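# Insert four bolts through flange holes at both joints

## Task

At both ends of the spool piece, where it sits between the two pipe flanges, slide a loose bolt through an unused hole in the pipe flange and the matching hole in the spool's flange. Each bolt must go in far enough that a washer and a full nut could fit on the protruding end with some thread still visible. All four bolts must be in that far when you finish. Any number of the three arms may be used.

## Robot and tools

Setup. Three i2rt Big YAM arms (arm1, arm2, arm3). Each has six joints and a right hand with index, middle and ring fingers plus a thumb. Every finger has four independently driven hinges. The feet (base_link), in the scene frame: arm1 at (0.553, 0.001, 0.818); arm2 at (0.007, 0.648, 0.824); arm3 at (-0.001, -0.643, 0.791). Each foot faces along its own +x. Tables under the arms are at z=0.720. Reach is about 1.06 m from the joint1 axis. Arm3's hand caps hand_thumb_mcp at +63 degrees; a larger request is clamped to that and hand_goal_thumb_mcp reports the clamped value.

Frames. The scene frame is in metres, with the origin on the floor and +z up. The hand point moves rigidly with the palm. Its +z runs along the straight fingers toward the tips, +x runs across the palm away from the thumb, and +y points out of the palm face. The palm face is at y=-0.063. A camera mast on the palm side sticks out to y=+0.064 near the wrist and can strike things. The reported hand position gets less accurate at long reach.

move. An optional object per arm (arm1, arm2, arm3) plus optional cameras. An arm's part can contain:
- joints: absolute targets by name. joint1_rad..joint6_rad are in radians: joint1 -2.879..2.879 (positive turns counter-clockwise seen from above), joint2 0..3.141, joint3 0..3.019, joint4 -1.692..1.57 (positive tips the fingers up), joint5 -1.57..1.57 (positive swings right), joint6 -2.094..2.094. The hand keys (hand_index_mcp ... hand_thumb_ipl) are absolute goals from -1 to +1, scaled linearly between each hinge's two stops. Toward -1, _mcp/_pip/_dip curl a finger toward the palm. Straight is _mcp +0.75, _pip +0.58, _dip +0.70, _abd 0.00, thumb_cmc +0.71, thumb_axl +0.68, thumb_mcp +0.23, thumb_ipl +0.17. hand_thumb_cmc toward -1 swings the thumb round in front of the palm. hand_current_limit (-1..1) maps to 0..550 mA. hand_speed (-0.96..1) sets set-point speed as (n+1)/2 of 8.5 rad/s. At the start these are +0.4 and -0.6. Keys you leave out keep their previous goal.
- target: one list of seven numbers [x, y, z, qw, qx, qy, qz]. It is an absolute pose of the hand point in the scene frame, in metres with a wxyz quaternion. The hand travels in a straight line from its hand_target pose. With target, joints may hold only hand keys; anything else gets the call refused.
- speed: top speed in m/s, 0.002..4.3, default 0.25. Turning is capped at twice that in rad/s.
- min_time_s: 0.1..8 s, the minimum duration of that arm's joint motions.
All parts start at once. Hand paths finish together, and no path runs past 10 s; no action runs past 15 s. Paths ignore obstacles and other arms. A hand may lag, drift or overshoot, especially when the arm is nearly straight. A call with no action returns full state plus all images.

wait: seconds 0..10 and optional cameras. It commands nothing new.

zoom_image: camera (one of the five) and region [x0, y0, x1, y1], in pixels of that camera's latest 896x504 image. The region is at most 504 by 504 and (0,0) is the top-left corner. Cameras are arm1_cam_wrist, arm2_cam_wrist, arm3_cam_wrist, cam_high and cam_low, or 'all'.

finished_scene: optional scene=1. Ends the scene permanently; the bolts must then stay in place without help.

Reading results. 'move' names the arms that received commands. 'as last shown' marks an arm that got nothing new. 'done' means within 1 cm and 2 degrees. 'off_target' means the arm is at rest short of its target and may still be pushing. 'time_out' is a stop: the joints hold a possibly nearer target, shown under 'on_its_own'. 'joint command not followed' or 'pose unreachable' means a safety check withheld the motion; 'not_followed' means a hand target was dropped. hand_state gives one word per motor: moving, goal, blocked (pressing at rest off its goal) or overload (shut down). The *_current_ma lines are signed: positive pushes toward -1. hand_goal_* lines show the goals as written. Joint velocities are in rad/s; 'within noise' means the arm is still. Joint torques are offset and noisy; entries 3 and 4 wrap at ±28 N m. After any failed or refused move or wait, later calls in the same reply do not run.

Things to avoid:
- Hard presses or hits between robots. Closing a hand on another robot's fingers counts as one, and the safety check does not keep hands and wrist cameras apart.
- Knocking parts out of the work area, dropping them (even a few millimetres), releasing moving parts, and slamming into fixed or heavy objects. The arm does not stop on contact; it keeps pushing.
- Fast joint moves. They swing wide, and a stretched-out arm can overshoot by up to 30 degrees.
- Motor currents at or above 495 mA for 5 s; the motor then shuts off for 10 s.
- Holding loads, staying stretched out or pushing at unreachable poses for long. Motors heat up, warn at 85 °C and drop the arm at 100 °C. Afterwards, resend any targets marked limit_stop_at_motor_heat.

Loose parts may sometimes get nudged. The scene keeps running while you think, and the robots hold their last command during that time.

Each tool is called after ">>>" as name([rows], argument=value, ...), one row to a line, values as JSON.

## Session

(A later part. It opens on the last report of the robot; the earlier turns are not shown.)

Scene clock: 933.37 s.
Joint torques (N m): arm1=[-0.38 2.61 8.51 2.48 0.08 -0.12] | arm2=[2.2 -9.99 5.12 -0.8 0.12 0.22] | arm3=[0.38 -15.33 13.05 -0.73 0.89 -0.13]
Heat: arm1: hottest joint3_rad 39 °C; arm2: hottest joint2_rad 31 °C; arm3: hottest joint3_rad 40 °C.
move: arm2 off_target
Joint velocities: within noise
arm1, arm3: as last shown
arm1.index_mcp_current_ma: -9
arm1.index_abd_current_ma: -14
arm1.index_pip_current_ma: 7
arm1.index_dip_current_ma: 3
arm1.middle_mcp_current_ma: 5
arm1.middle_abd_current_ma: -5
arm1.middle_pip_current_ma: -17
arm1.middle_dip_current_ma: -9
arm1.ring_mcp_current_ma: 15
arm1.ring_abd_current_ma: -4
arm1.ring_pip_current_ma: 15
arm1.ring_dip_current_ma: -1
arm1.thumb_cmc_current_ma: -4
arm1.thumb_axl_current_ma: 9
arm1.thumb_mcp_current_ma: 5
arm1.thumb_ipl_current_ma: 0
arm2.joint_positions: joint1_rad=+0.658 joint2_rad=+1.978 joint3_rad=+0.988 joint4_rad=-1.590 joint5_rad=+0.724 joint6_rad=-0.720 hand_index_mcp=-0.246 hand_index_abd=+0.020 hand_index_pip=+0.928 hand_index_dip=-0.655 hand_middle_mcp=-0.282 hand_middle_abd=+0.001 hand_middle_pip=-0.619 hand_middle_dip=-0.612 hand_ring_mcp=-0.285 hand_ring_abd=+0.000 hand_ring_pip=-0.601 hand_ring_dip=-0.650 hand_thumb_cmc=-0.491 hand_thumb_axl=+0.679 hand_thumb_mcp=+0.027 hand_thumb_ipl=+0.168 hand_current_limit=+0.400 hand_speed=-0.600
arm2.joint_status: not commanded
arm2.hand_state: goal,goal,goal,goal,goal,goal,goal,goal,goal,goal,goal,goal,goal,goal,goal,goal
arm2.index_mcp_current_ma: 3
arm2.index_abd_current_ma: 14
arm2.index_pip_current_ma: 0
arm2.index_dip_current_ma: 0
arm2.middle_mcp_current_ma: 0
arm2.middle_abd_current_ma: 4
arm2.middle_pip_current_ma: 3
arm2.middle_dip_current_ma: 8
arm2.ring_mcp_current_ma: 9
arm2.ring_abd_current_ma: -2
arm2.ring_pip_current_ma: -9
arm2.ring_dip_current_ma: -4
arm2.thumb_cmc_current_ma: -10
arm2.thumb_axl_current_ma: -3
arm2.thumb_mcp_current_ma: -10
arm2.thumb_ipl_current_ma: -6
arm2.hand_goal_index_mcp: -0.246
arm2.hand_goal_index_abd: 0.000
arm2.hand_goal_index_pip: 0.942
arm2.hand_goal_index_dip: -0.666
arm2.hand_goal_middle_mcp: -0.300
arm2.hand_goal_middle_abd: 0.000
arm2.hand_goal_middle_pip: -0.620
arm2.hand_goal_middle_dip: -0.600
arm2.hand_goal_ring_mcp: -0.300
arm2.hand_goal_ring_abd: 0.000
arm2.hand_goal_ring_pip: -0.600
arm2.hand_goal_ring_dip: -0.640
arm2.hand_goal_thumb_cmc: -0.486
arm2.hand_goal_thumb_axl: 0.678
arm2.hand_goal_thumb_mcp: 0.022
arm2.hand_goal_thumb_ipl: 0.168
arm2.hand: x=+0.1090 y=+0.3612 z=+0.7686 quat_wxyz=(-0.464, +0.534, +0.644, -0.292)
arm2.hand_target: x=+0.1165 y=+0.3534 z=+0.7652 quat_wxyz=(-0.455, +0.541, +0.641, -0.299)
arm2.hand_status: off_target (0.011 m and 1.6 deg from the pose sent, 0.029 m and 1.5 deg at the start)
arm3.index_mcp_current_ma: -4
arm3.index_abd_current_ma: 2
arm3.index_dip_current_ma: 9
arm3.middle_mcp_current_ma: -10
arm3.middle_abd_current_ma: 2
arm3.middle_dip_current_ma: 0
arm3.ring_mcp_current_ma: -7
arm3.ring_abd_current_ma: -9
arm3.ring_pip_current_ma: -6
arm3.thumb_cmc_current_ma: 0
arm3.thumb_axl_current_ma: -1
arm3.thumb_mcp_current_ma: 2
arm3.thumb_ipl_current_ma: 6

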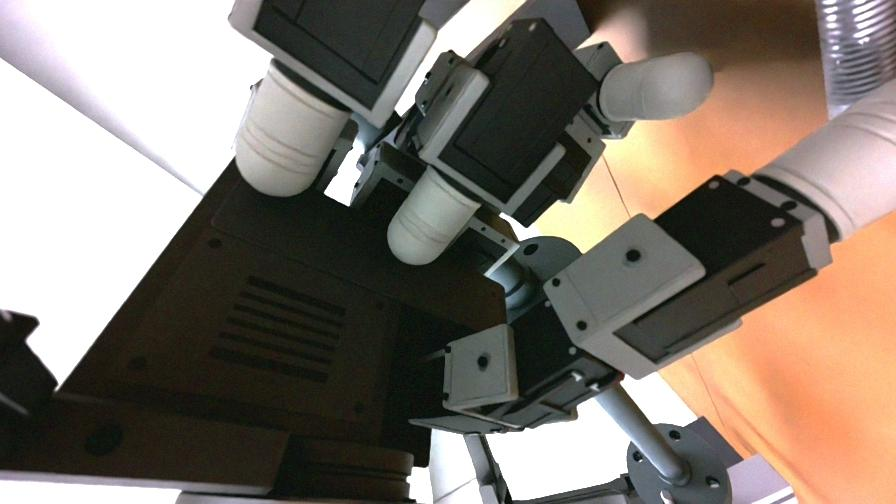

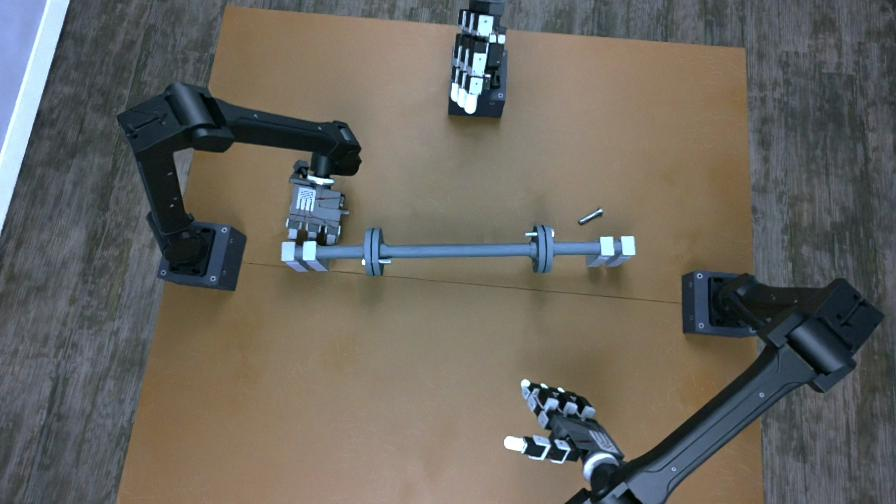

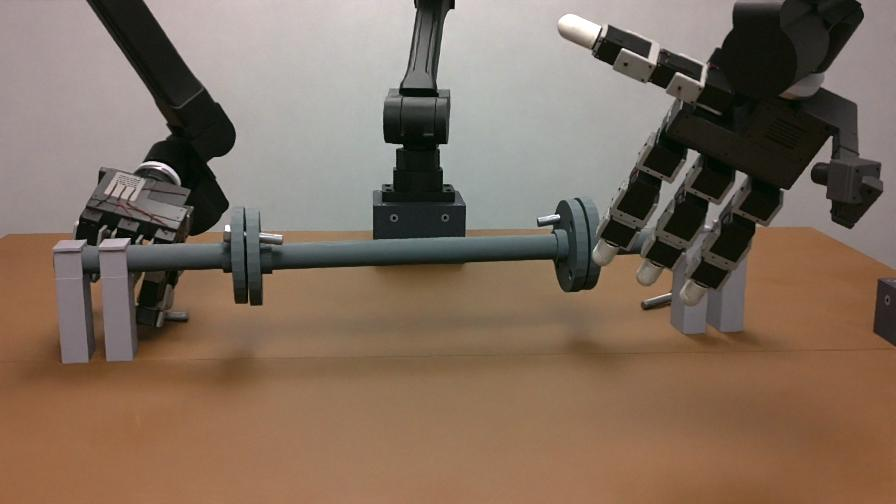

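>>> move(arm2={"target": [0.1205, 0.3533, 0.754, 0.4546, -0.5413, -0.6407, 0.2986], "speed": 0.05}, cameras=["arm2_cam_wrist"])

>>> move(arm2={"joints": {"hand_index_mcp": -0.38, "hand_index_dip": -0.62, "hand_thumb_mcp": -0.17}}, cameras=["arm2_cam_wrist", "cam_low", "cam_high"])

>>> zoom_image(camera="cam_low", region=[90, 240, 210, 340])

Scene clock: 963.67 s.
Joint torques (N m): arm1=[-0.38 2.61 8.53 2.47 0.08 -0.11] | arm2=[2.2 -9.99 4.96 -0.79 0.12 0.22] | arm3=[0.38 -15.33 13.04 -0.7 0.89 -0.12]
Heat: arm1: hottest joint3_rad 39 °C; arm2: hottest joint2_rad 31 °C; arm3: hottest joint3_rad 40 °C.
move: arm2 off_target
Joint velocities: within noise
arm1, arm3: as last shown
arm1.index_mcp_current_ma: 8
arm1.index_abd_current_ma: -15
arm1.index_pip_current_ma: -1
arm1.index_dip_current_ma: 5
arm1.middle_mcp_current_ma: 3
arm1.middle_abd_current_ma: -11
arm1.middle_pip_current_ma: 2
arm1.middle_dip_current_ma: 1
arm1.ring_mcp_current_ma: -5
arm1.ring_abd_current_ma: 13
arm1.ring_pip_current_ma: -1
arm1.ring_dip_current_ma: -6
arm1.thumb_cmc_current_ma: 6
arm1.thumb_axl_current_ma: 6
arm1.thumb_mcp_current_ma: 4
arm1.thumb_ipl_current_ma: 2
arm2.joint_positions: joint1_rad=+0.667 joint2_rad=+2.006 joint3_rad=+0.996 joint4_rad=-1.572 joint5_rad=+0.717 joint6_rad=-0.714 hand_index_mcp=-0.246 hand_index_abd=+0.020 hand_index_pip=+0.928 hand_index_dip=-0.655 hand_middle_mcp=-0.282 hand_middle_abd=+0.001 hand_middle_pip=-0.619 hand_middle_dip=-0.612 hand_ring_mcp=-0.285 hand_ring_abd=+0.000 hand_ring_pip=-0.601 hand_ring_dip=-0.650 hand_thumb_cmc=-0.491 hand_thumb_axl=+0.679 hand_thumb_mcp=+0.027 hand_thumb_ipl=+0.168 hand_current_limit=+0.400 hand_speed=-0.600
arm2.joint_status: not commanded
arm2.hand_state: goal,goal,goal,goal,goal,goal,goal,goal,goal,goal,goal,goal,goal,goal,goal,goal
arm2.index_mcp_current_ma: 4
arm2.index_abd_current_ma: 8
arm2.index_pip_current_ma: -1
arm2.index_dip_current_ma: -3
arm2.middle_mcp_current_ma: 0
arm2.middle_abd_current_ma: -1
arm2.middle_pip_current_ma: -2
arm2.middle_dip_current_ma: 8
arm2.ring_mcp_current_ma: 6
arm2.ring_abd_current_ma: -5
arm2.ring_pip_current_ma: -7
arm2.ring_dip_current_ma: -7
arm2.thumb_cmc_current_ma: -9
arm2.thumb_axl_current_ma: 2
arm2.thumb_mcp_current_ma: -2
arm2.thumb_ipl_current_ma: -2
arm2.hand_goal_index_mcp: -0.246
arm2.hand_goal_index_abd: 0.000
arm2.hand_goal_index_pip: 0.942
arm2.hand_goal_index_dip: -0.666
arm2.hand_goal_middle_mcp: -0.300
arm2.hand_goal_middle_abd: 0.000
arm2.hand_goal_middle_pip: -0.620
arm2.hand_goal_middle_dip: -0.600
arm2.hand_goal_ring_mcp: -0.300
arm2.hand_goal_ring_abd: 0.000
arm2.hand_goal_ring_pip: -0.600
arm2.hand_goal_ring_dip: -0.640
arm2.hand_goal_thumb_cmc: -0.486
arm2.hand_goal_thumb_axl: 0.678
arm2.hand_goal_thumb_mcp: 0.022
arm2.hand_goal_thumb_ipl: 0.168
arm2.hand: x=+0.1133 y=+0.3608 z=+0.7586 quat_wxyz=(-0.464, +0.534, +0.644, -0.293)
arm2.hand_target: x=+0.1205 y=+0.3535 z=+0.7543 quat_wxyz=(-0.455, +0.541, +0.641, -0.299)
arm2.hand_status: off_target (0.011 m and 1.5 deg from the pose sent, 0.020 m and 1.6 deg at the start)
arm3.index_mcp_current_ma: -2
arm3.index_abd_current_ma: 0
arm3.index_pip_current_ma: 12
arm3.index_dip_current_ma: 7
arm3.middle_mcp_current_ma: -5
arm3.middle_abd_current_ma: 6
arm3.middle_pip_current_ma: 0
arm3.middle_dip_current_ma: 4
arm3.ring_mcp_current_ma: -11
arm3.ring_abd_current_ma: -10
arm3.ring_pip_current_ma: -12
arm3.ring_dip_current_ma: 1
arm3.thumb_cmc_current_ma: 6
arm3.thumb_axl_current_ma: -5
arm3.thumb_ipl_current_ma: 2

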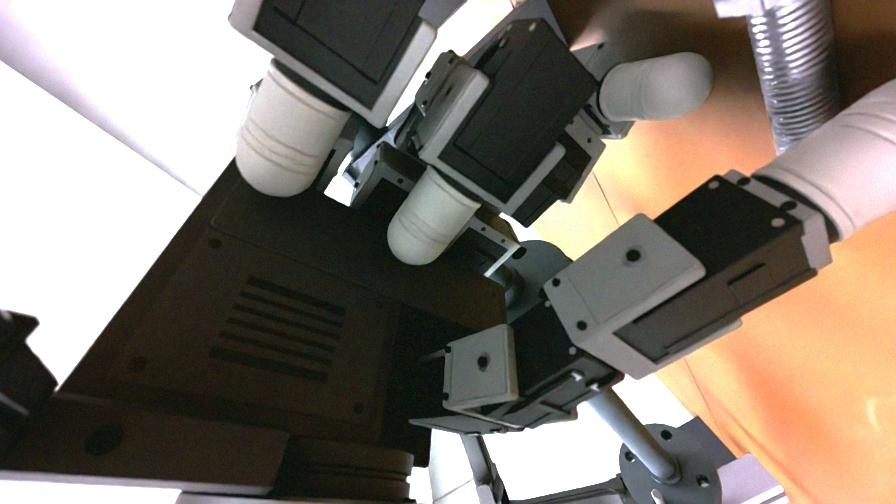

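Scene clock: 964.27 s.
Joint torques (N m): arm1=[-0.38 2.55 8.54 2.45 0.08 -0.12] | arm2=[2.14 -10.05 4.85 -0.79 0.14 0.21] | arm3=[0.44 -15.33 13.07 -0.7 0.89 -0.13]
Heat: arm1: hottest joint3_rad 39 °C; arm2: hottest joint2_rad 31 °C; arm3: hottest joint3_rad 40 °C.
move: arm2 off_target
Joint velocities: within noise
arm1: as last shown
arm1.index_mcp_current_ma: 3
arm1.index_abd_current_ma: -2
arm1.index_pip_current_ma: 7
arm1.index_dip_current_ma: 3
arm1.middle_mcp_current_ma: 0
arm1.middle_abd_current_ma: -8
arm1.middle_pip_current_ma: -8
arm1.middle_dip_current_ma: -20
arm1.ring_mcp_current_ma: 6
arm1.ring_abd_current_ma: 20
arm1.ring_pip_current_ma: -4
arm1.ring_dip_current_ma: -3
arm1.thumb_cmc_current_ma: 0
arm1.thumb_axl_current_ma: -12
arm1.thumb_mcp_current_ma: 3
arm2.joint_positions: joint1_rad=+0.667 joint2_rad=+2.006 joint3_rad=+0.998 joint4_rad=-1.572 joint5_rad=+0.716 joint6_rad=-0.714 hand_index_mcp=-0.360 hand_index_abd=+0.011 hand_index_pip=+0.936 hand_index_dip=-0.636 hand_middle_mcp=-0.282 hand_middle_abd=+0.001 hand_middle_pip=-0.619 hand_middle_dip=-0.612 hand_ring_mcp=-0.285 hand_ring_abd=+0.000 hand_ring_pip=-0.601 hand_ring_dip=-0.650 hand_thumb_cmc=-0.493 hand_thumb_axl=+0.678 hand_thumb_mcp=-0.085 hand_thumb_ipl=+0.181 hand_current_limit=+0.400 hand_speed=-0.600
arm2.joint_status: hand_index_mcp off_target (ended at -0.360, target -0.380); hand_thumb_mcp off_target (ended at -0.085, target -0.170); the others done
arm2.hand_state: blocked,goal,goal,goal,goal,goal,goal,goal,goal,goal,goal,goal,goal,goal,blocked,goal
arm2.index_mcp_current_ma: 11
arm2.index_abd_current_ma: 13
arm2.index_pip_current_ma: 1
arm2.index_dip_current_ma: -14
arm2.middle_mcp_current_ma: -2
arm2.middle_abd_current_ma: 4
arm2.middle_pip_current_ma: 3
arm2.middle_dip_current_ma: 4
arm2.ring_mcp_current_ma: 16
arm2.ring_abd_current_ma: -2
arm2.ring_pip_current_ma: -3
arm2.ring_dip_current_ma: -8
arm2.thumb_cmc_current_ma: -14
arm2.thumb_axl_current_ma: -3
arm2.thumb_mcp_current_ma: 55
arm2.thumb_ipl_current_ma: -1
arm2.hand_goal_index_mcp: -0.380
arm2.hand_goal_index_abd: 0.000
arm2.hand_goal_index_pip: 0.942
arm2.hand_goal_index_dip: -0.620
arm2.hand_goal_middle_mcp: -0.300
arm2.hand_goal_middle_abd: 0.000
arm2.hand_goal_middle_pip: -0.620
arm2.hand_goal_middle_dip: -0.600
arm2.hand_goal_ring_mcp: -0.300
arm2.hand_goal_ring_abd: 0.000
arm2.hand_goal_ring_pip: -0.600
arm2.hand_goal_ring_dip: -0.640
arm2.hand_goal_thumb_cmc: -0.486
arm2.hand_goal_thumb_axl: 0.678
arm2.hand_goal_thumb_mcp: -0.170
arm2.hand_goal_thumb_ipl: 0.168
arm2.hand: x=+0.1138 y=+0.3601 z=+0.7586 quat_wxyz=(-0.463, +0.535, +0.643, -0.293)
arm2.hand_target: x=+0.1205 y=+0.3534 z=+0.7542 quat_wxyz=(-0.455, +0.541, +0.641, -0.299)
arm2.hand_status: not commanded
arm3.joint_positions: joint1_rad=+0.795 joint2_rad=+1.802 joint3_rad=+1.581 joint4_rad=-1.588 joint5_rad=+0.637 joint6_rad=-0.438 hand_index_mcp=+0.740 hand_index_abd=-0.009 hand_index_pip=+0.571 hand_index_dip=+0.696 hand_middle_mcp=+0.741 hand_middle_abd=-0.008 hand_middle_pip=+0.568 hand_middle_dip=+0.696 hand_ring_mcp=+0.742 hand_ring_abd=-0.007 hand_ring_pip=+0.565 hand_ring_dip=+0.693 hand_thumb_cmc=+0.707 hand_thumb_axl=+0.677 hand_thumb_mcp=+0.220 hand_thumb_ipl=+0.168 hand_current_limit=+0.400 hand_speed=-0.600
arm3.joint_status: not commanded
arm3.hand_state: goal,goal,goal,goal,goal,goal,goal,goal,goal,goal,goal,goal,goal,goal,goal,goal
arm3.index_mcp_current_ma: 6
arm3.index_abd_current_ma: 4
arm3.index_pip_current_ma: 16
arm3.index_dip_current_ma: 10
arm3.middle_mcp_current_ma: -11
arm3.middle_abd_current_ma: -1
arm3.middle_pip_current_ma: 4
arm3.middle_dip_current_ma: 3
arm3.ring_mcp_current_ma: 0
arm3.ring_abd_current_ma: -7
arm3.ring_pip_current_ma: -8
arm3.ring_dip_current_ma: 3
arm3.thumb_cmc_current_ma: 6
arm3.thumb_axl_current_ma: -2
arm3.thumb_mcp_current_ma: 0
arm3.thumb_ipl_current_ma: 13
arm3.hand_goal_index_mcp: 0.754
arm3.hand_goal_index_abd: 0.000
arm3.hand_goal_index_pip: 0.576
arm3.hand_goal_index_dip: 0.696
arm3.hand_goal_middle_mcp: 0.754
arm3.hand_goal_middle_abd: 0.000
arm3.hand_goal_middle_pip: 0.576
arm3.hand_goal_middle_dip: 0.696
arm3.hand_goal_ring_mcp: 0.754
arm3.hand_goal_ring_abd: 0.000
arm3.hand_goal_ring_pip: 0.576
arm3.hand_goal_ring_dip: 0.696
arm3.hand_goal_thumb_cmc: 0.714
arm3.hand_goal_thumb_axl: 0.678
arm3.hand_goal_thumb_mcp: 0.226
arm3.hand_goal_thumb_ipl: 0.168
arm3.hand: x=-0.3545 y=-0.1756 z=+0.9563 quat_wxyz=(+0.326, -0.579, +0.746, -0.053)
arm3.hand_target: x=-0.3657 y=-0.1697 z=+0.9769 quat_wxyz=(+0.325, -0.581, +0.745, -0.035)
arm3.hand_status: not commanded
pictures: arm2_cam_wrist, cam_high, cam_low

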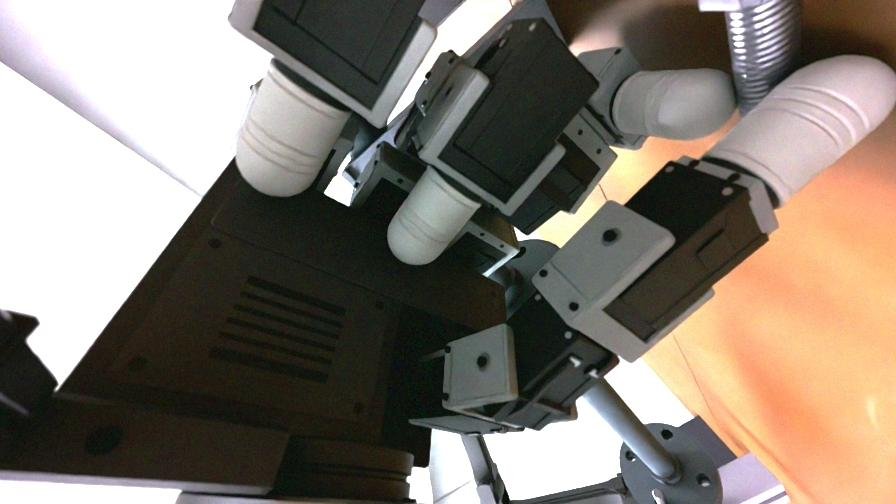

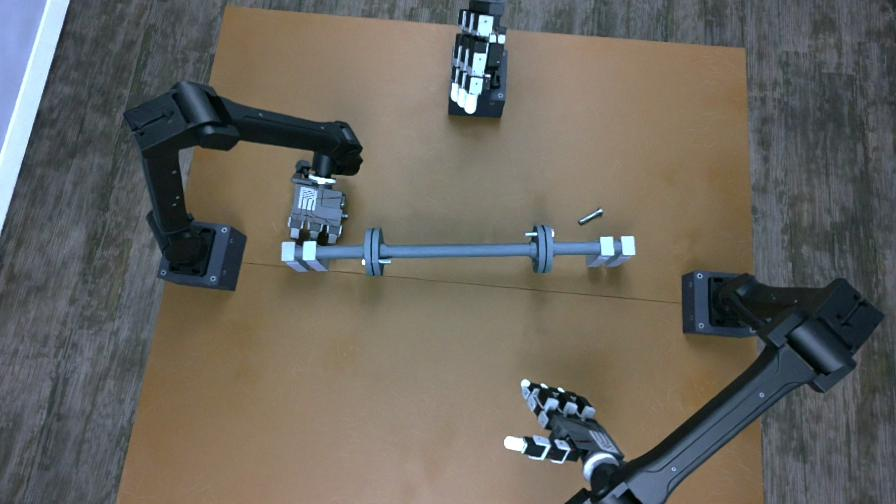

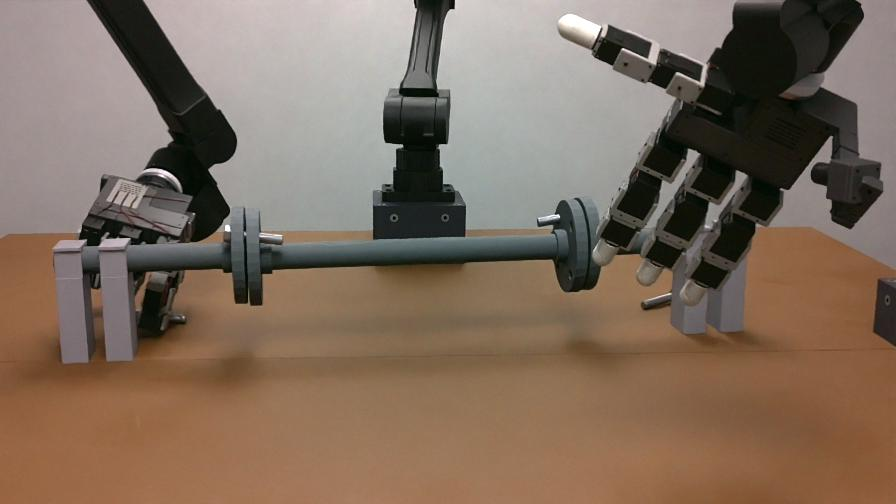

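Scaled by 4.200.

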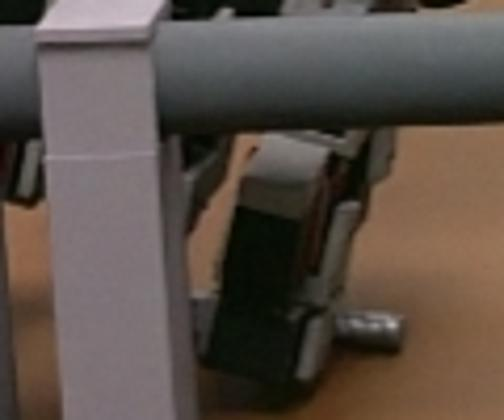

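>>> move(arm2={"joints": {"hand_index_mcp": -0.5, "hand_index_dip": -0.65, "hand_thumb_mcp": -0.27}}, cameras=["arm2_cam_wrist", "cam_low", "cam_high"])

>>> zoom_image(camera="cam_low", region=[90, 240, 210, 340])

>>> zoom_image(camera="arm2_cam_wrist", region=[560, 0, 896, 220])

Scene clock: 974.53 s.
Joint torques (N m): arm1=[-0.32 2.61 8.53 2.45 0.08 -0.12] | arm2=[2.2 -10.05 4.85 -0.8 0.14 0.21] | arm3=[0.32 -15.33 13.05 -0.72 0.9 -0.13]
Heat: arm1: hottest joint3_rad 39 °C; arm2: hottest joint2_rad 31 °C; arm3: hottest joint3_rad 40 °C.
move: arm2 off_target
Joint velocities: within noise
arm1, arm3: as last shown
arm1.index_mcp_current_ma: 1
arm1.index_abd_current_ma: -4
arm1.index_pip_current_ma: 8
arm1.index_dip_current_ma: 4
arm1.middle_mcp_current_ma: 1
arm1.middle_abd_current_ma: -13
arm1.middle_pip_current_ma: -4
arm1.middle_dip_current_ma: 4
arm1.ring_mcp_current_ma: 2
arm1.ring_abd_current_ma: 6
arm1.ring_pip_current_ma: 1
arm1.ring_dip_current_ma: -11
arm1.thumb_cmc_current_ma: 21
arm1.thumb_axl_current_ma: 13
arm1.thumb_mcp_current_ma: 10
arm1.thumb_ipl_current_ma: 15
arm2.joint_positions: joint1_rad=+0.667 joint2_rad=+2.006 joint3_rad=+0.998 joint4_rad=-1.572 joint5_rad=+0.716 joint6_rad=-0.714 hand_index_mcp=-0.365 hand_index_abd=+0.011 hand_index_pip=+0.954 hand_index_dip=-0.645 hand_middle_mcp=-0.282 hand_middle_abd=+0.001 hand_middle_pip=-0.619 hand_middle_dip=-0.612 hand_ring_mcp=-0.285 hand_ring_abd=+0.000 hand_ring_pip=-0.601 hand_ring_dip=-0.650 hand_thumb_cmc=-0.493 hand_thumb_axl=+0.678 hand_thumb_mcp=-0.096 hand_thumb_ipl=+0.196 hand_current_limit=+0.400 hand_speed=-0.600
arm2.joint_status: hand_index_mcp off_target (ended at -0.365, target -0.500); hand_thumb_mcp off_target (ended at -0.096, target -0.270); the others done
arm2.hand_state: blocked,goal,goal,goal,goal,goal,goal,goal,goal,goal,goal,goal,goal,goal,blocked,blocked
arm2.index_mcp_current_ma: 88
arm2.index_abd_current_ma: 11
arm2.index_pip_current_ma: 7
arm2.index_dip_current_ma: -3
arm2.middle_mcp_current_ma: -4
arm2.middle_abd_current_ma: 0
arm2.middle_pip_current_ma: 2
arm2.middle_dip_current_ma: 9
arm2.ring_mcp_current_ma: 14
arm2.ring_abd_current_ma: -6
arm2.ring_pip_current_ma: -6
arm2.ring_dip_current_ma: -5
arm2.thumb_cmc_current_ma: -9
arm2.thumb_axl_current_ma: 7
arm2.thumb_mcp_current_ma: 147
arm2.thumb_ipl_current_ma: 9
arm2.hand_goal_index_mcp: -0.500
arm2.hand_goal_index_abd: 0.000
arm2.hand_goal_index_pip: 0.942
arm2.hand_goal_index_dip: -0.650
arm2.hand_goal_middle_mcp: -0.300
arm2.hand_goal_middle_abd: 0.000
arm2.hand_goal_middle_pip: -0.620
arm2.hand_goal_middle_dip: -0.600
arm2.hand_goal_ring_mcp: -0.300
arm2.hand_goal_ring_abd: 0.000
arm2.hand_goal_ring_pip: -0.600
arm2.hand_goal_ring_dip: -0.640
arm2.hand_goal_thumb_cmc: -0.486
arm2.hand_goal_thumb_axl: 0.678
arm2.hand_goal_thumb_mcp: -0.270
arm2.hand_goal_thumb_ipl: 0.168
arm2.hand: x=+0.1138 y=+0.3601 z=+0.7586 quat_wxyz=(-0.463, +0.535, +0.643, -0.293)
arm2.hand_target: x=+0.1204 y=+0.3534 z=+0.7542 quat_wxyz=(-0.455, +0.541, +0.641, -0.299)
arm2.hand_status: not commanded
arm3.index_mcp_current_ma: -7
arm3.index_abd_current_ma: 3
arm3.index_pip_current_ma: 5
arm3.index_dip_current_ma: 4
arm3.middle_mcp_current_ma: -7
arm3.middle_abd_current_ma: -2
arm3.middle_pip_current_ma: 3
arm3.middle_dip_current_ma: 0
arm3.ring_mcp_current_ma: 3
arm3.ring_pip_current_ma: -7
arm3.ring_dip_current_ma: 0
arm3.thumb_cmc_current_ma: -1
arm3.thumb_axl_current_ma: -8
arm3.thumb_mcp_current_ma: 3
arm3.thumb_ipl_current_ma: 5
pictures: arm2_cam_wrist, cam_high, cam_low

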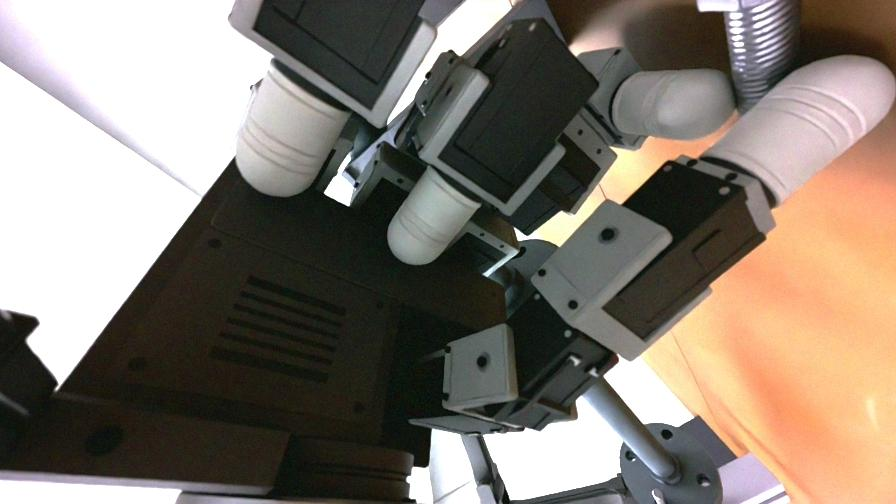

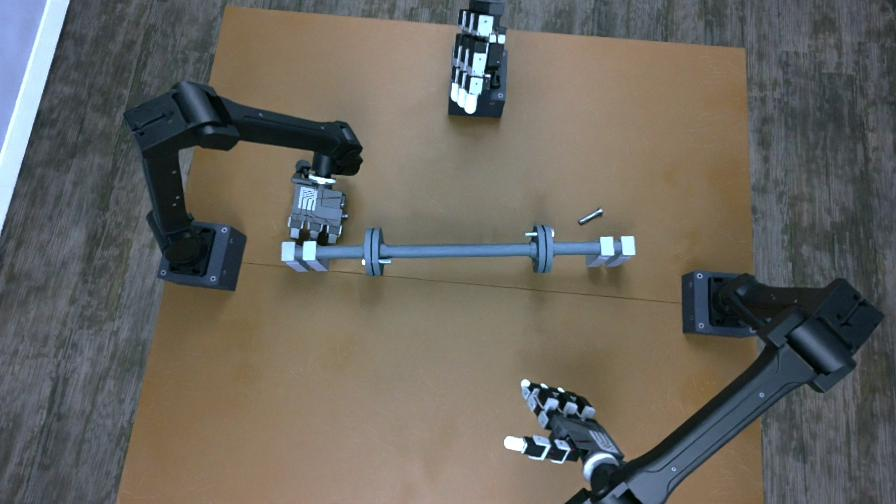

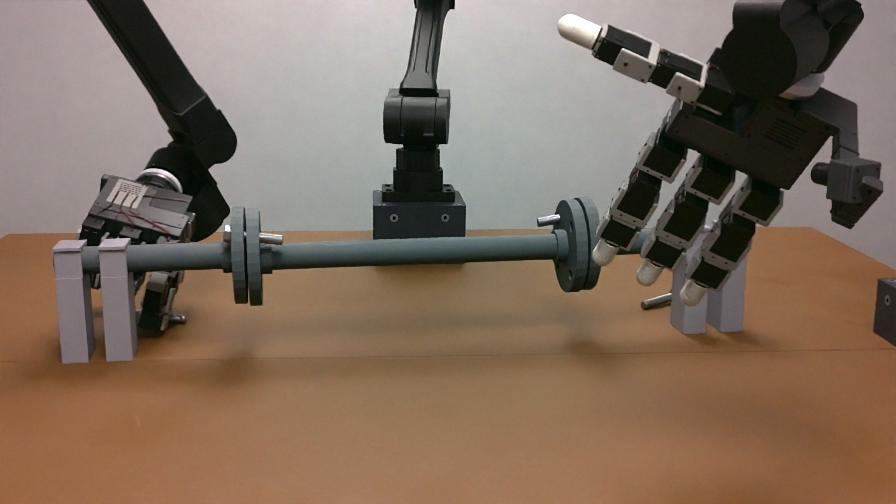

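Scaled by 4.200.

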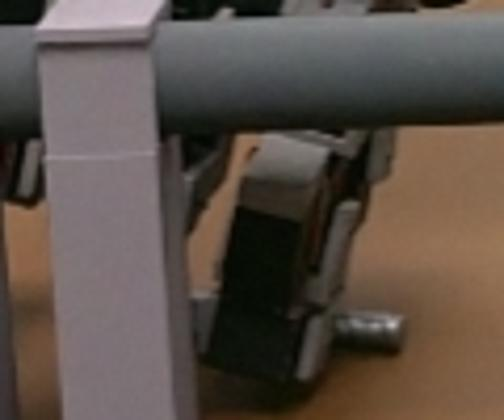

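Scaled by 1.500.

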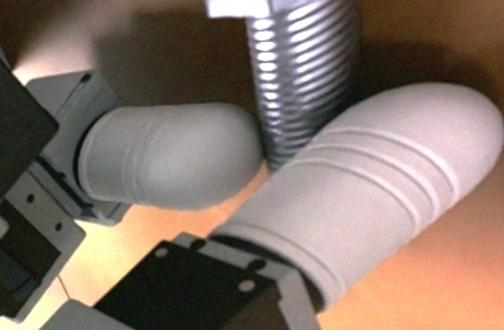

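>>> move(arm2={"target": [0.1255, 0.3533, 0.80, 0.4546, -0.5413, -0.6407, 0.2986], "speed": 0.05}, cameras=["arm2_cam_wrist", "cam_low", "arm1_cam_wrist"])

>>> zoom_image(camera="cam_low", region=[90, 240, 210, 340])

>>> zoom_image(camera="arm2_cam_wrist", region=[560, 0, 896, 220])

Scene clock: 982.53 s.
Joint torques (N m): arm1=[-0.26 2.55 8.53 2.45 0.08 -0.11] | arm2=[2.26 -11.69 5.63 -1.87 0.11 0.21] | arm3=[0.38 -15.33 13.07 -0.72 0.89 -0.13]
Heat: arm1: hottest joint3_rad 39 °C; arm2: hottest joint2_rad 31 °C; arm3: hottest joint3_rad 40 °C.
move: arm2 off_target
Joint velocities: within noise
arm1, arm3: as last shown
arm1.index_mcp_current_ma: -11
arm1.index_abd_current_ma: -10
arm1.index_pip_current_ma: -1
arm1.index_dip_current_ma: -2
arm1.middle_mcp_current_ma: 0
arm1.middle_abd_current_ma: -6
arm1.middle_pip_current_ma: 1
arm1.middle_dip_current_ma: 14
arm1.ring_mcp_current_ma: 20
arm1.ring_abd_current_ma: -18
arm1.ring_pip_current_ma: 12
arm1.ring_dip_current_ma: -12
arm1.thumb_cmc_current_ma: -4
arm1.thumb_axl_current_ma: -6
arm1.thumb_mcp_current_ma: -6
arm1.thumb_ipl_current_ma: 9
arm2.joint_positions: joint1_rad=+0.675 joint2_rad=+1.935 joint3_rad=+1.010 joint4_rad=-1.665 joint5_rad=+0.709 joint6_rad=-0.708 hand_index_mcp=-0.398 hand_index_abd=+0.018 hand_index_pip=+0.964 hand_index_dip=-0.646 hand_middle_mcp=-0.282 hand_middle_abd=+0.001 hand_middle_pip=-0.619 hand_middle_dip=-0.612 hand_ring_mcp=-0.285 hand_ring_abd=+0.000 hand_ring_pip=-0.601 hand_ring_dip=-0.650 hand_thumb_cmc=-0.489 hand_thumb_axl=+0.679 hand_thumb_mcp=-0.134 hand_thumb_ipl=+0.199 hand_current_limit=+0.400 hand_speed=-0.600
arm2.joint_status: not commanded
arm2.hand_state: blocked,goal,blocked,goal,goal,goal,goal,goal,goal,goal,goal,goal,goal,goal,blocked,blocked
arm2.index_mcp_current_ma: 66
arm2.index_abd_current_ma: 10
arm2.index_pip_current_ma: 10
arm2.index_dip_current_ma: 0
arm2.middle_mcp_current_ma: -7
arm2.middle_abd_current_ma: 7
arm2.middle_pip_current_ma: 2
arm2.middle_dip_current_ma: 9
arm2.ring_mcp_current_ma: 10
arm2.ring_abd_current_ma: -6
arm2.ring_pip_current_ma: -6
arm2.ring_dip_current_ma: -5
arm2.thumb_cmc_current_ma: -14
arm2.thumb_axl_current_ma: -3
arm2.thumb_mcp_current_ma: 106
arm2.thumb_ipl_current_ma: 13
arm2.hand_goal_index_mcp: -0.500
arm2.hand_goal_index_abd: 0.000
arm2.hand_goal_index_pip: 0.942
arm2.hand_goal_index_dip: -0.650
arm2.hand_goal_middle_mcp: -0.300
arm2.hand_goal_middle_abd: 0.000
arm2.hand_goal_middle_pip: -0.620
arm2.hand_goal_middle_dip: -0.600
arm2.hand_goal_ring_mcp: -0.300
arm2.hand_goal_ring_abd: 0.000
arm2.hand_goal_ring_pip: -0.600
arm2.hand_goal_ring_dip: -0.640
arm2.hand_goal_thumb_cmc: -0.486
arm2.hand_goal_thumb_axl: 0.678
arm2.hand_goal_thumb_mcp: -0.270
arm2.hand_goal_thumb_ipl: 0.168
arm2.on_its_own: hand_index_mcp moved -0.033 toward your old target -0.500; hand_thumb_mcp moved -0.038 toward your old target -0.270
arm2.hand: x=+0.1177 y=+0.3607 z=+0.7926 quat_wxyz=(-0.465, +0.533, +0.643, -0.292)
arm2.hand_target: x=+0.1253 y=+0.3534 z=+0.7999 quat_wxyz=(-0.455, +0.542, +0.641, -0.299)
arm2.hand_status: off_target (0.013 m and 1.7 deg from the pose sent, 0.044 m and 1.4 deg at the start)
arm3.index_mcp_current_ma: -4
arm3.index_abd_current_ma: 4
arm3.index_pip_current_ma: 8
arm3.middle_mcp_current_ma: -17
arm3.middle_abd_current_ma: 3
arm3.middle_pip_current_ma: 6
arm3.middle_dip_current_ma: 2
arm3.ring_mcp_current_ma: -3
arm3.ring_abd_current_ma: -9
arm3.ring_pip_current_ma: -8
arm3.ring_dip_current_ma: 2
arm3.thumb_cmc_current_ma: 3
arm3.thumb_axl_current_ma: 0
arm3.thumb_mcp_current_ma: 0
arm3.thumb_ipl_current_ma: 3
pictures: arm1_cam_wrist, arm2_cam_wrist, cam_low

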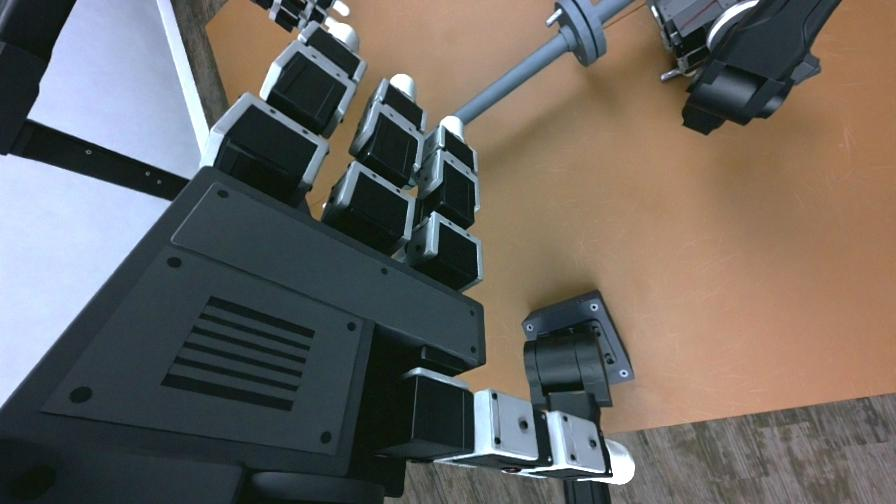

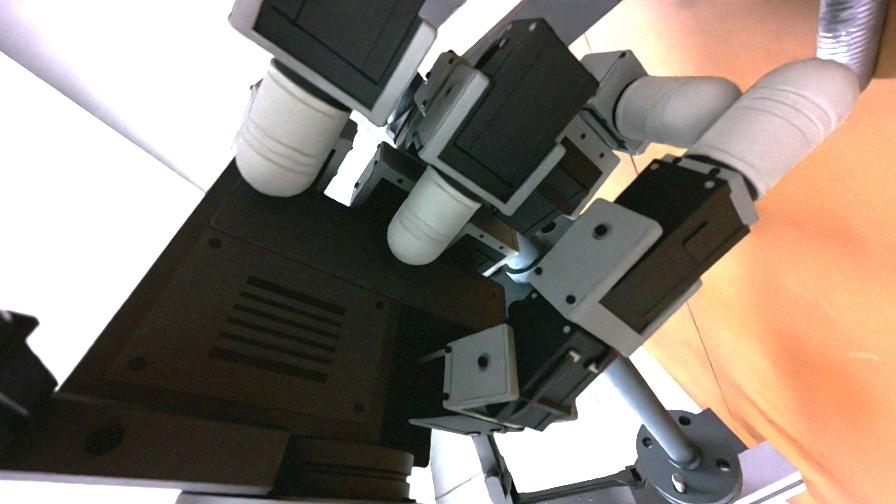

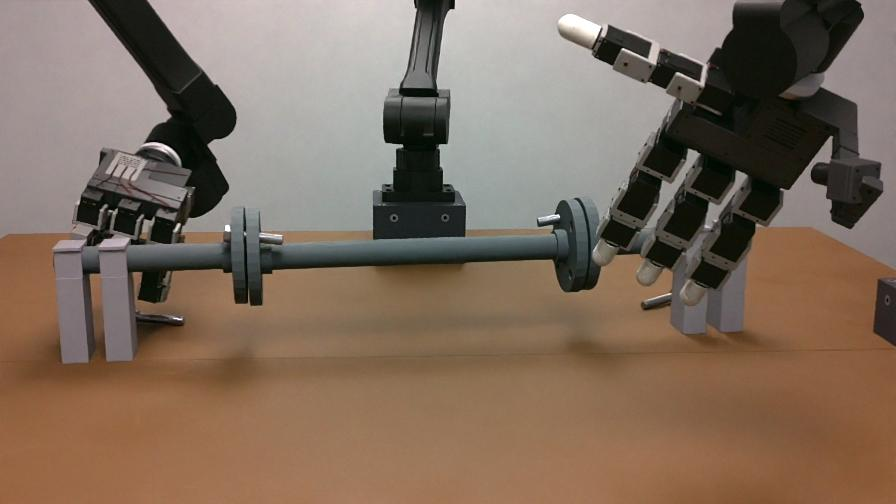

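Scaled by 4.200.

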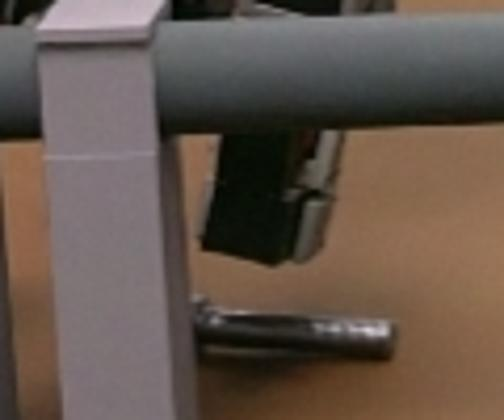

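Scaled by 1.500.

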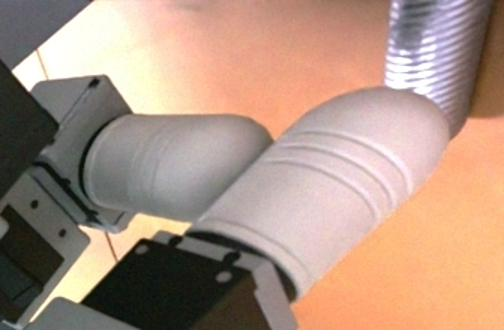

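>>> move(arm2={"joints": {"hand_index_mcp": -0.247, "hand_index_dip": -0.667, "hand_thumb_mcp": 0.022}}, cameras=["arm2_cam_wrist", "cam_low"])

>>> zoom_image(camera="cam_low", region=[90, 240, 210, 340])

Scene clock: 1019.10 s.
Joint torques (N m): arm1=[-0.44 2.61 8.53 2.47 0.08 -0.12] | arm2=[2.26 -11.69 5.64 -1.85 0.11 0.21] | arm3=[0.32 -15.27 13.05 -0.72 0.89 -0.13]
Heat: arm1: hottest joint3_rad 39 °C; arm2: hottest joint2_rad 31 °C; arm3: hottest joint3_rad 40 °C.
move: arm2 done
Joint velocities: within noise
arm1.joint_positions: joint1_rad=-0.143 joint2_rad=+0.611 joint3_rad=+1.333 joint4_rad=-1.370 joint5_rad=-0.068 joint6_rad=+1.161 hand_index_mcp=+0.753 hand_index_abd=+0.000 hand_index_pip=+0.577 hand_index_dip=+0.696 hand_middle_mcp=+0.753 hand_middle_abd=+0.000 hand_middle_pip=+0.577 hand_middle_dip=+0.696 hand_ring_mcp=+0.754 hand_ring_abd=+0.000 hand_ring_pip=+0.577 hand_ring_dip=+0.696 hand_thumb_cmc=+0.714 hand_thumb_axl=+0.677 hand_thumb_mcp=+0.225 hand_thumb_ipl=+0.168 hand_current_limit=+0.400 hand_speed=-0.600
arm1.joint_status: not commanded
arm1.hand_state: goal,goal,goal,goal,goal,goal,goal,goal,goal,goal,goal,goal,goal,goal,goal,goal
arm1.index_mcp_current_ma: -17
arm1.index_abd_current_ma: -7
arm1.index_pip_current_ma: -16
arm1.index_dip_current_ma: -10
arm1.middle_mcp_current_ma: 0
arm1.middle_abd_current_ma: -9
arm1.middle_pip_current_ma: 2
arm1.middle_dip_current_ma: 13
arm1.ring_mcp_current_ma: 5
arm1.ring_abd_current_ma: 7
arm1.ring_pip_current_ma: 4
arm1.ring_dip_current_ma: -8
arm1.thumb_cmc_current_ma: -10
arm1.thumb_axl_current_ma: 12
arm1.thumb_mcp_current_ma: 11
arm1.thumb_ipl_current_ma: 7
arm1.hand_goal_index_mcp: 0.754
arm1.hand_goal_index_abd: 0.000
arm1.hand_goal_index_pip: 0.576
arm1.hand_goal_index_dip: 0.696
arm1.hand_goal_middle_mcp: 0.754
arm1.hand_goal_middle_abd: 0.000
arm1.hand_goal_middle_pip: 0.576
arm1.hand_goal_middle_dip: 0.696
arm1.hand_goal_ring_mcp: 0.754
arm1.hand_goal_ring_abd: 0.000
arm1.hand_goal_ring_pip: 0.576
arm1.hand_goal_ring_dip: 0.696
arm1.hand_goal_thumb_cmc: 0.714
arm1.hand_goal_thumb_axl: 0.678
arm1.hand_goal_thumb_mcp: 0.226
arm1.hand_goal_thumb_ipl: 0.168
arm1.hand: x=+0.3141 y=+0.0975 z=+1.3322 quat_wxyz=(+0.435, +0.150, -0.883, -0.092)
arm1.hand_target: x=+0.3163 y=+0.0987 z=+1.3429 quat_wxyz=(+0.445, +0.147, -0.878, -0.096)
arm1.hand_status: not commanded
arm2.joint_positions: joint1_rad=+0.675 joint2_rad=+1.935 joint3_rad=+1.010 joint4_rad=-1.665 joint5_rad=+0.709 joint6_rad=-0.708 hand_index_mcp=-0.255 hand_index_abd=+0.018 hand_index_pip=+0.953 hand_index_dip=-0.650 hand_middle_mcp=-0.282 hand_middle_abd=+0.001 hand_middle_pip=-0.619 hand_middle_dip=-0.612 hand_ring_mcp=-0.285 hand_ring_abd=+0.000 hand_ring_pip=-0.601 hand_ring_dip=-0.650 hand_thumb_cmc=-0.489 hand_thumb_axl=+0.679 hand_thumb_mcp=+0.015 hand_thumb_ipl=+0.174 hand_current_limit=+0.400 hand_speed=-0.600
arm2.joint_status: all done
arm2.hand_state: goal,goal,goal,goal,goal,goal,goal,goal,goal,goal,goal,goal,goal,goal,goal,goal
arm2.index_mcp_current_ma: 2
arm2.index_abd_current_ma: 10
arm2.index_pip_current_ma: 9
arm2.index_dip_current_ma: -1
arm2.middle_mcp_current_ma: -5
arm2.middle_abd_current_ma: 5
arm2.middle_pip_current_ma: -1
arm2.middle_dip_current_ma: 6
arm2.ring_mcp_current_ma: 7
arm2.ring_abd_current_ma: -6
arm2.ring_pip_current_ma: -4
arm2.ring_dip_current_ma: 1
arm2.thumb_cmc_current_ma: -8
arm2.thumb_axl_current_ma: -2
arm2.thumb_mcp_current_ma: -12
arm2.thumb_ipl_current_ma: -6
arm2.hand_goal_index_mcp: -0.246
arm2.hand_goal_index_abd: 0.000
arm2.hand_goal_index_pip: 0.942
arm2.hand_goal_index_dip: -0.666
arm2.hand_goal_middle_mcp: -0.300
arm2.hand_goal_middle_abd: 0.000
arm2.hand_goal_middle_pip: -0.620
arm2.hand_goal_middle_dip: -0.600
arm2.hand_goal_ring_mcp: -0.300
arm2.hand_goal_ring_abd: 0.000
arm2.hand_goal_ring_pip: -0.600
arm2.hand_goal_ring_dip: -0.640
arm2.hand_goal_thumb_cmc: -0.486
arm2.hand_goal_thumb_axl: 0.678
arm2.hand_goal_thumb_mcp: 0.022
arm2.hand_goal_thumb_ipl: 0.168
arm2.hand: x=+0.1178 y=+0.3608 z=+0.7926 quat_wxyz=(-0.465, +0.533, +0.643, -0.292)
arm2.hand_target: x=+0.1254 y=+0.3535 z=+0.7999 quat_wxyz=(-0.455, +0.541, +0.641, -0.299)
arm2.hand_status: not commanded
arm3: as last shown
arm3.index_mcp_current_ma: 1
arm3.index_abd_current_ma: 2
arm3.index_pip_current_ma: 12
arm3.index_dip_current_ma: 6
arm3.middle_mcp_current_ma: -13
arm3.middle_pip_current_ma: 2
arm3.middle_dip_current_ma: 5
arm3.ring_mcp_current_ma: -5
arm3.ring_abd_current_ma: -8
arm3.ring_pip_current_ma: -5
arm3.ring_dip_current_ma: 4
arm3.thumb_cmc_current_ma: 6
arm3.thumb_axl_current_ma: -1
arm3.thumb_mcp_current_ma: 6
arm3.thumb_ipl_current_ma: 7

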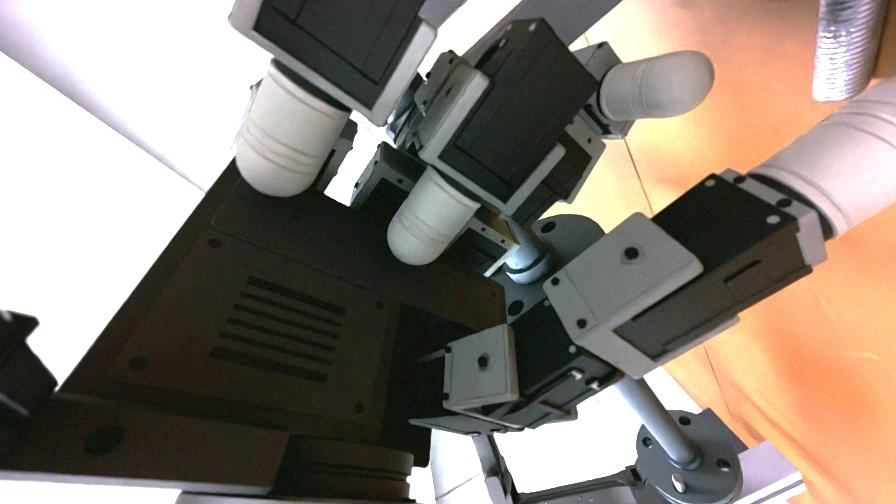

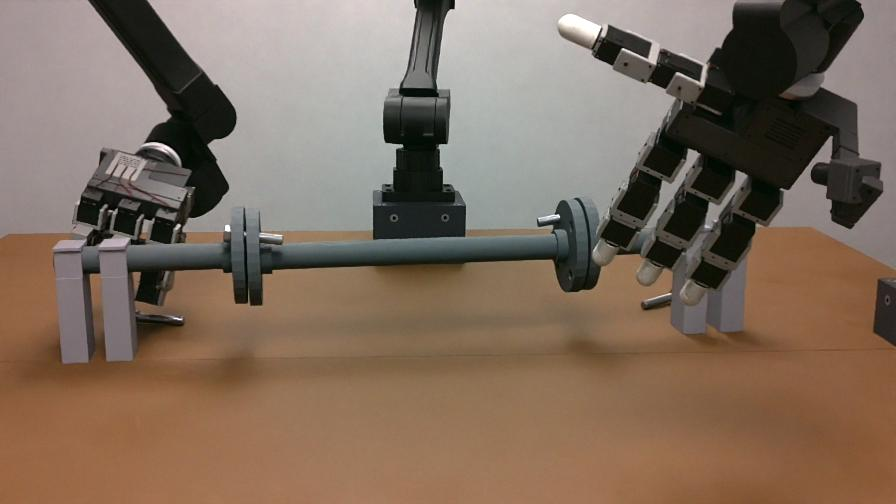

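Scaled by 4.200.

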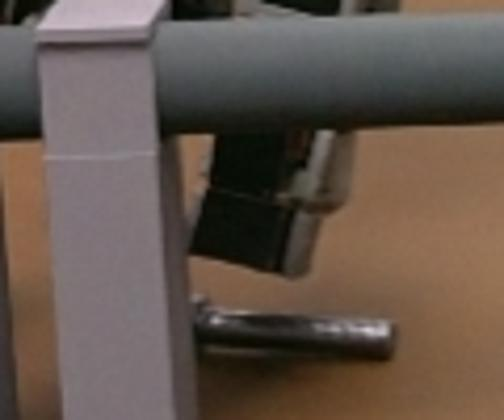

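>>> move(arm2={"target": [0.1131, 0.3573, 0.7517, 0.4546, -0.5413, -0.6407, 0.2986], "speed": 0.06}, cameras=["arm2_cam_wrist", "cam_low"])

>>> zoom_image(camera="cam_low", region=[90, 240, 210, 340])

>>> zoom_image(camera="arm2_cam_wrist", region=[560, 0, 896, 220])

Scene clock: 1042.83 s.
Joint torques (N m): arm1=[-0.32 2.55 8.53 2.47 0.08 -0.12] | arm2=[1.03 -10.17 3.21 -0.72 0.32 0.08] | arm3=[0.38 -15.33 13.05 -0.7 0.89 -0.13]
Heat: arm1: hottest joint3_rad 39 °C; arm2: hottest joint2_rad 31 °C; arm3: hottest joint3_rad 40 °C.
move: arm2 done
Joint velocities: within noise
arm1, arm3: as last shown
arm1.index_mcp_current_ma: -4
arm1.index_abd_current_ma: -1
arm1.index_pip_current_ma: 13
arm1.index_dip_current_ma: 4
arm1.middle_mcp_current_ma: -1
arm1.middle_abd_current_ma: -11
arm1.middle_pip_current_ma: -10
arm1.middle_dip_current_ma: -6
arm1.ring_mcp_current_ma: 2
arm1.ring_abd_current_ma: 13
arm1.ring_pip_current_ma: 5
arm1.ring_dip_current_ma: -3
arm1.thumb_cmc_current_ma: 7
arm1.thumb_axl_current_ma: 0
arm1.thumb_mcp_current_ma: 1
arm1.thumb_ipl_current_ma: 2
arm2.joint_positions: joint1_rad=+0.672 joint2_rad=+2.002 joint3_rad=+0.993 joint4_rad=-1.551 joint5_rad=+0.720 joint6_rad=-0.708 hand_index_mcp=-0.255 hand_index_abd=+0.018 hand_index_pip=+0.950 hand_index_dip=-0.658 hand_middle_mcp=-0.282 hand_middle_abd=+0.001 hand_middle_pip=-0.619 hand_middle_dip=-0.612 hand_ring_mcp=-0.285 hand_ring_abd=+0.000 hand_ring_pip=-0.601 hand_ring_dip=-0.650 hand_thumb_cmc=-0.489 hand_thumb_axl=+0.679 hand_thumb_mcp=+0.015 hand_thumb_ipl=+0.174 hand_current_limit=+0.400 hand_speed=-0.600
arm2.joint_status: not commanded
arm2.hand_state: goal,goal,goal,goal,goal,goal,goal,goal,goal,goal,goal,goal,goal,goal,goal,goal
arm2.index_mcp_current_ma: 1
arm2.index_abd_current_ma: 11
arm2.index_pip_current_ma: 11
arm2.index_dip_current_ma: 1
arm2.middle_mcp_current_ma: 0
arm2.middle_abd_current_ma: 2
arm2.middle_pip_current_ma: -2
arm2.middle_dip_current_ma: 5
arm2.ring_mcp_current_ma: 12
arm2.ring_abd_current_ma: -7
arm2.ring_pip_current_ma: -7
arm2.ring_dip_current_ma: -5
arm2.thumb_cmc_current_ma: -9
arm2.thumb_axl_current_ma: 4
arm2.thumb_mcp_current_ma: -11
arm2.thumb_ipl_current_ma: -6
arm2.hand_goal_index_mcp: -0.246
arm2.hand_goal_index_abd: 0.000
arm2.hand_goal_index_pip: 0.942
arm2.hand_goal_index_dip: -0.666
arm2.hand_goal_middle_mcp: -0.300
arm2.hand_goal_middle_abd: 0.000
arm2.hand_goal_middle_pip: -0.620
arm2.hand_goal_middle_dip: -0.600
arm2.hand_goal_ring_mcp: -0.300
arm2.hand_goal_ring_abd: 0.000
arm2.hand_goal_ring_pip: -0.600
arm2.hand_goal_ring_dip: -0.640
arm2.hand_goal_thumb_cmc: -0.486
arm2.hand_goal_thumb_axl: 0.678
arm2.hand_goal_thumb_mcp: 0.022
arm2.hand_goal_thumb_ipl: 0.168
arm2.hand: x=+0.1166 y=+0.3574 z=+0.7565 quat_wxyz=(-0.452, +0.540, +0.644, -0.299)
arm2.hand_target: x=+0.1131 y=+0.3574 z=+0.7518 quat_wxyz=(-0.455, +0.541, +0.641, -0.299)
arm2.hand_status: done (0.006 m and 0.5 deg from the pose sent, 0.041 m and 1.7 deg at the start)
arm3.index_mcp_current_ma: -1
arm3.index_abd_current_ma: 8
arm3.index_pip_current_ma: 11
arm3.index_dip_current_ma: 4
arm3.middle_mcp_current_ma: -10
arm3.middle_abd_current_ma: 5
arm3.middle_pip_current_ma: 3
arm3.middle_dip_current_ma: 3
arm3.ring_mcp_current_ma: -1
arm3.ring_abd_current_ma: -11
arm3.ring_pip_current_ma: -3
arm3.ring_dip_current_ma: 1
arm3.thumb_cmc_current_ma: 2
arm3.thumb_axl_current_ma: 0
arm3.thumb_mcp_current_ma: 5
arm3.thumb_ipl_current_ma: 2

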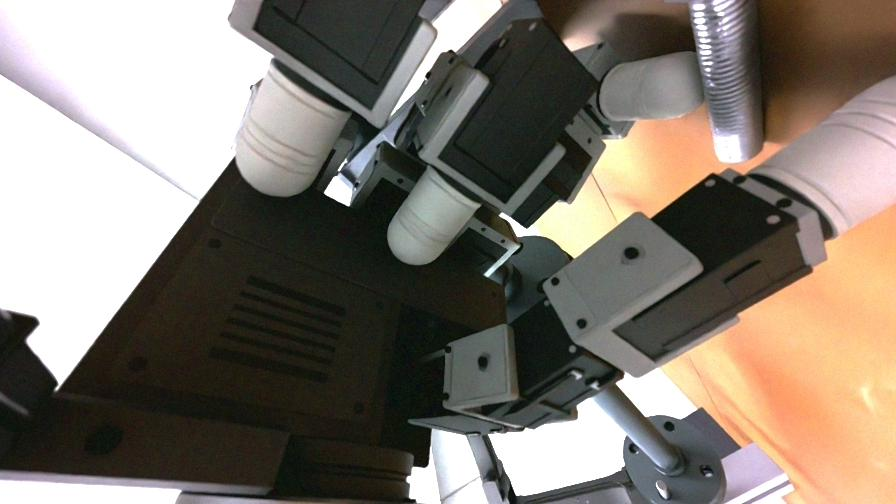

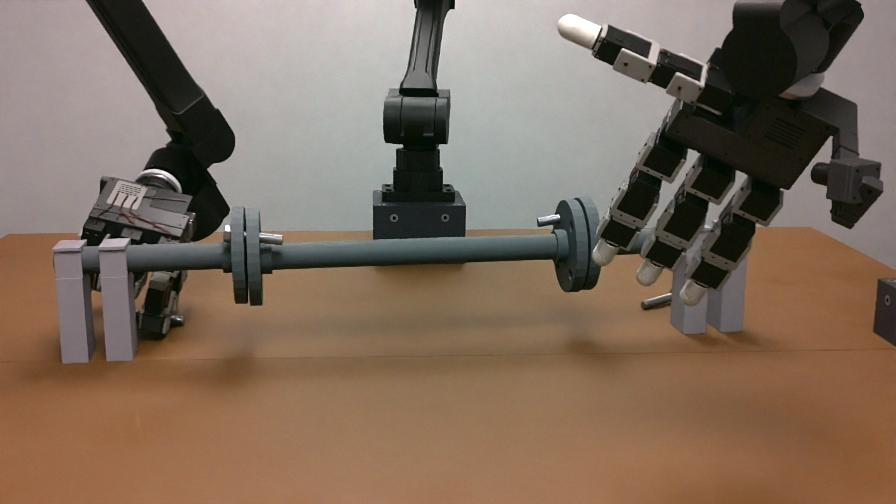

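Scaled by 4.200.

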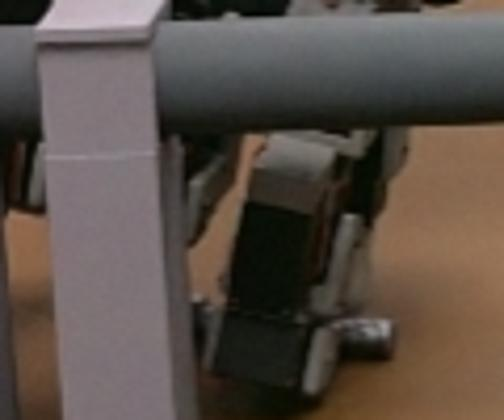

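Scaled by 1.500.

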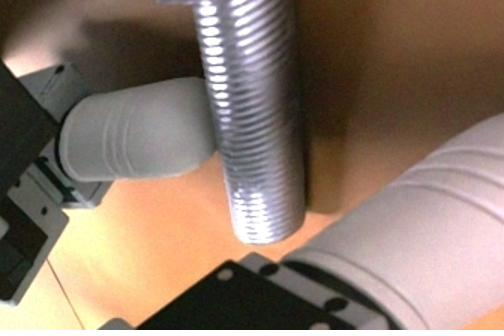

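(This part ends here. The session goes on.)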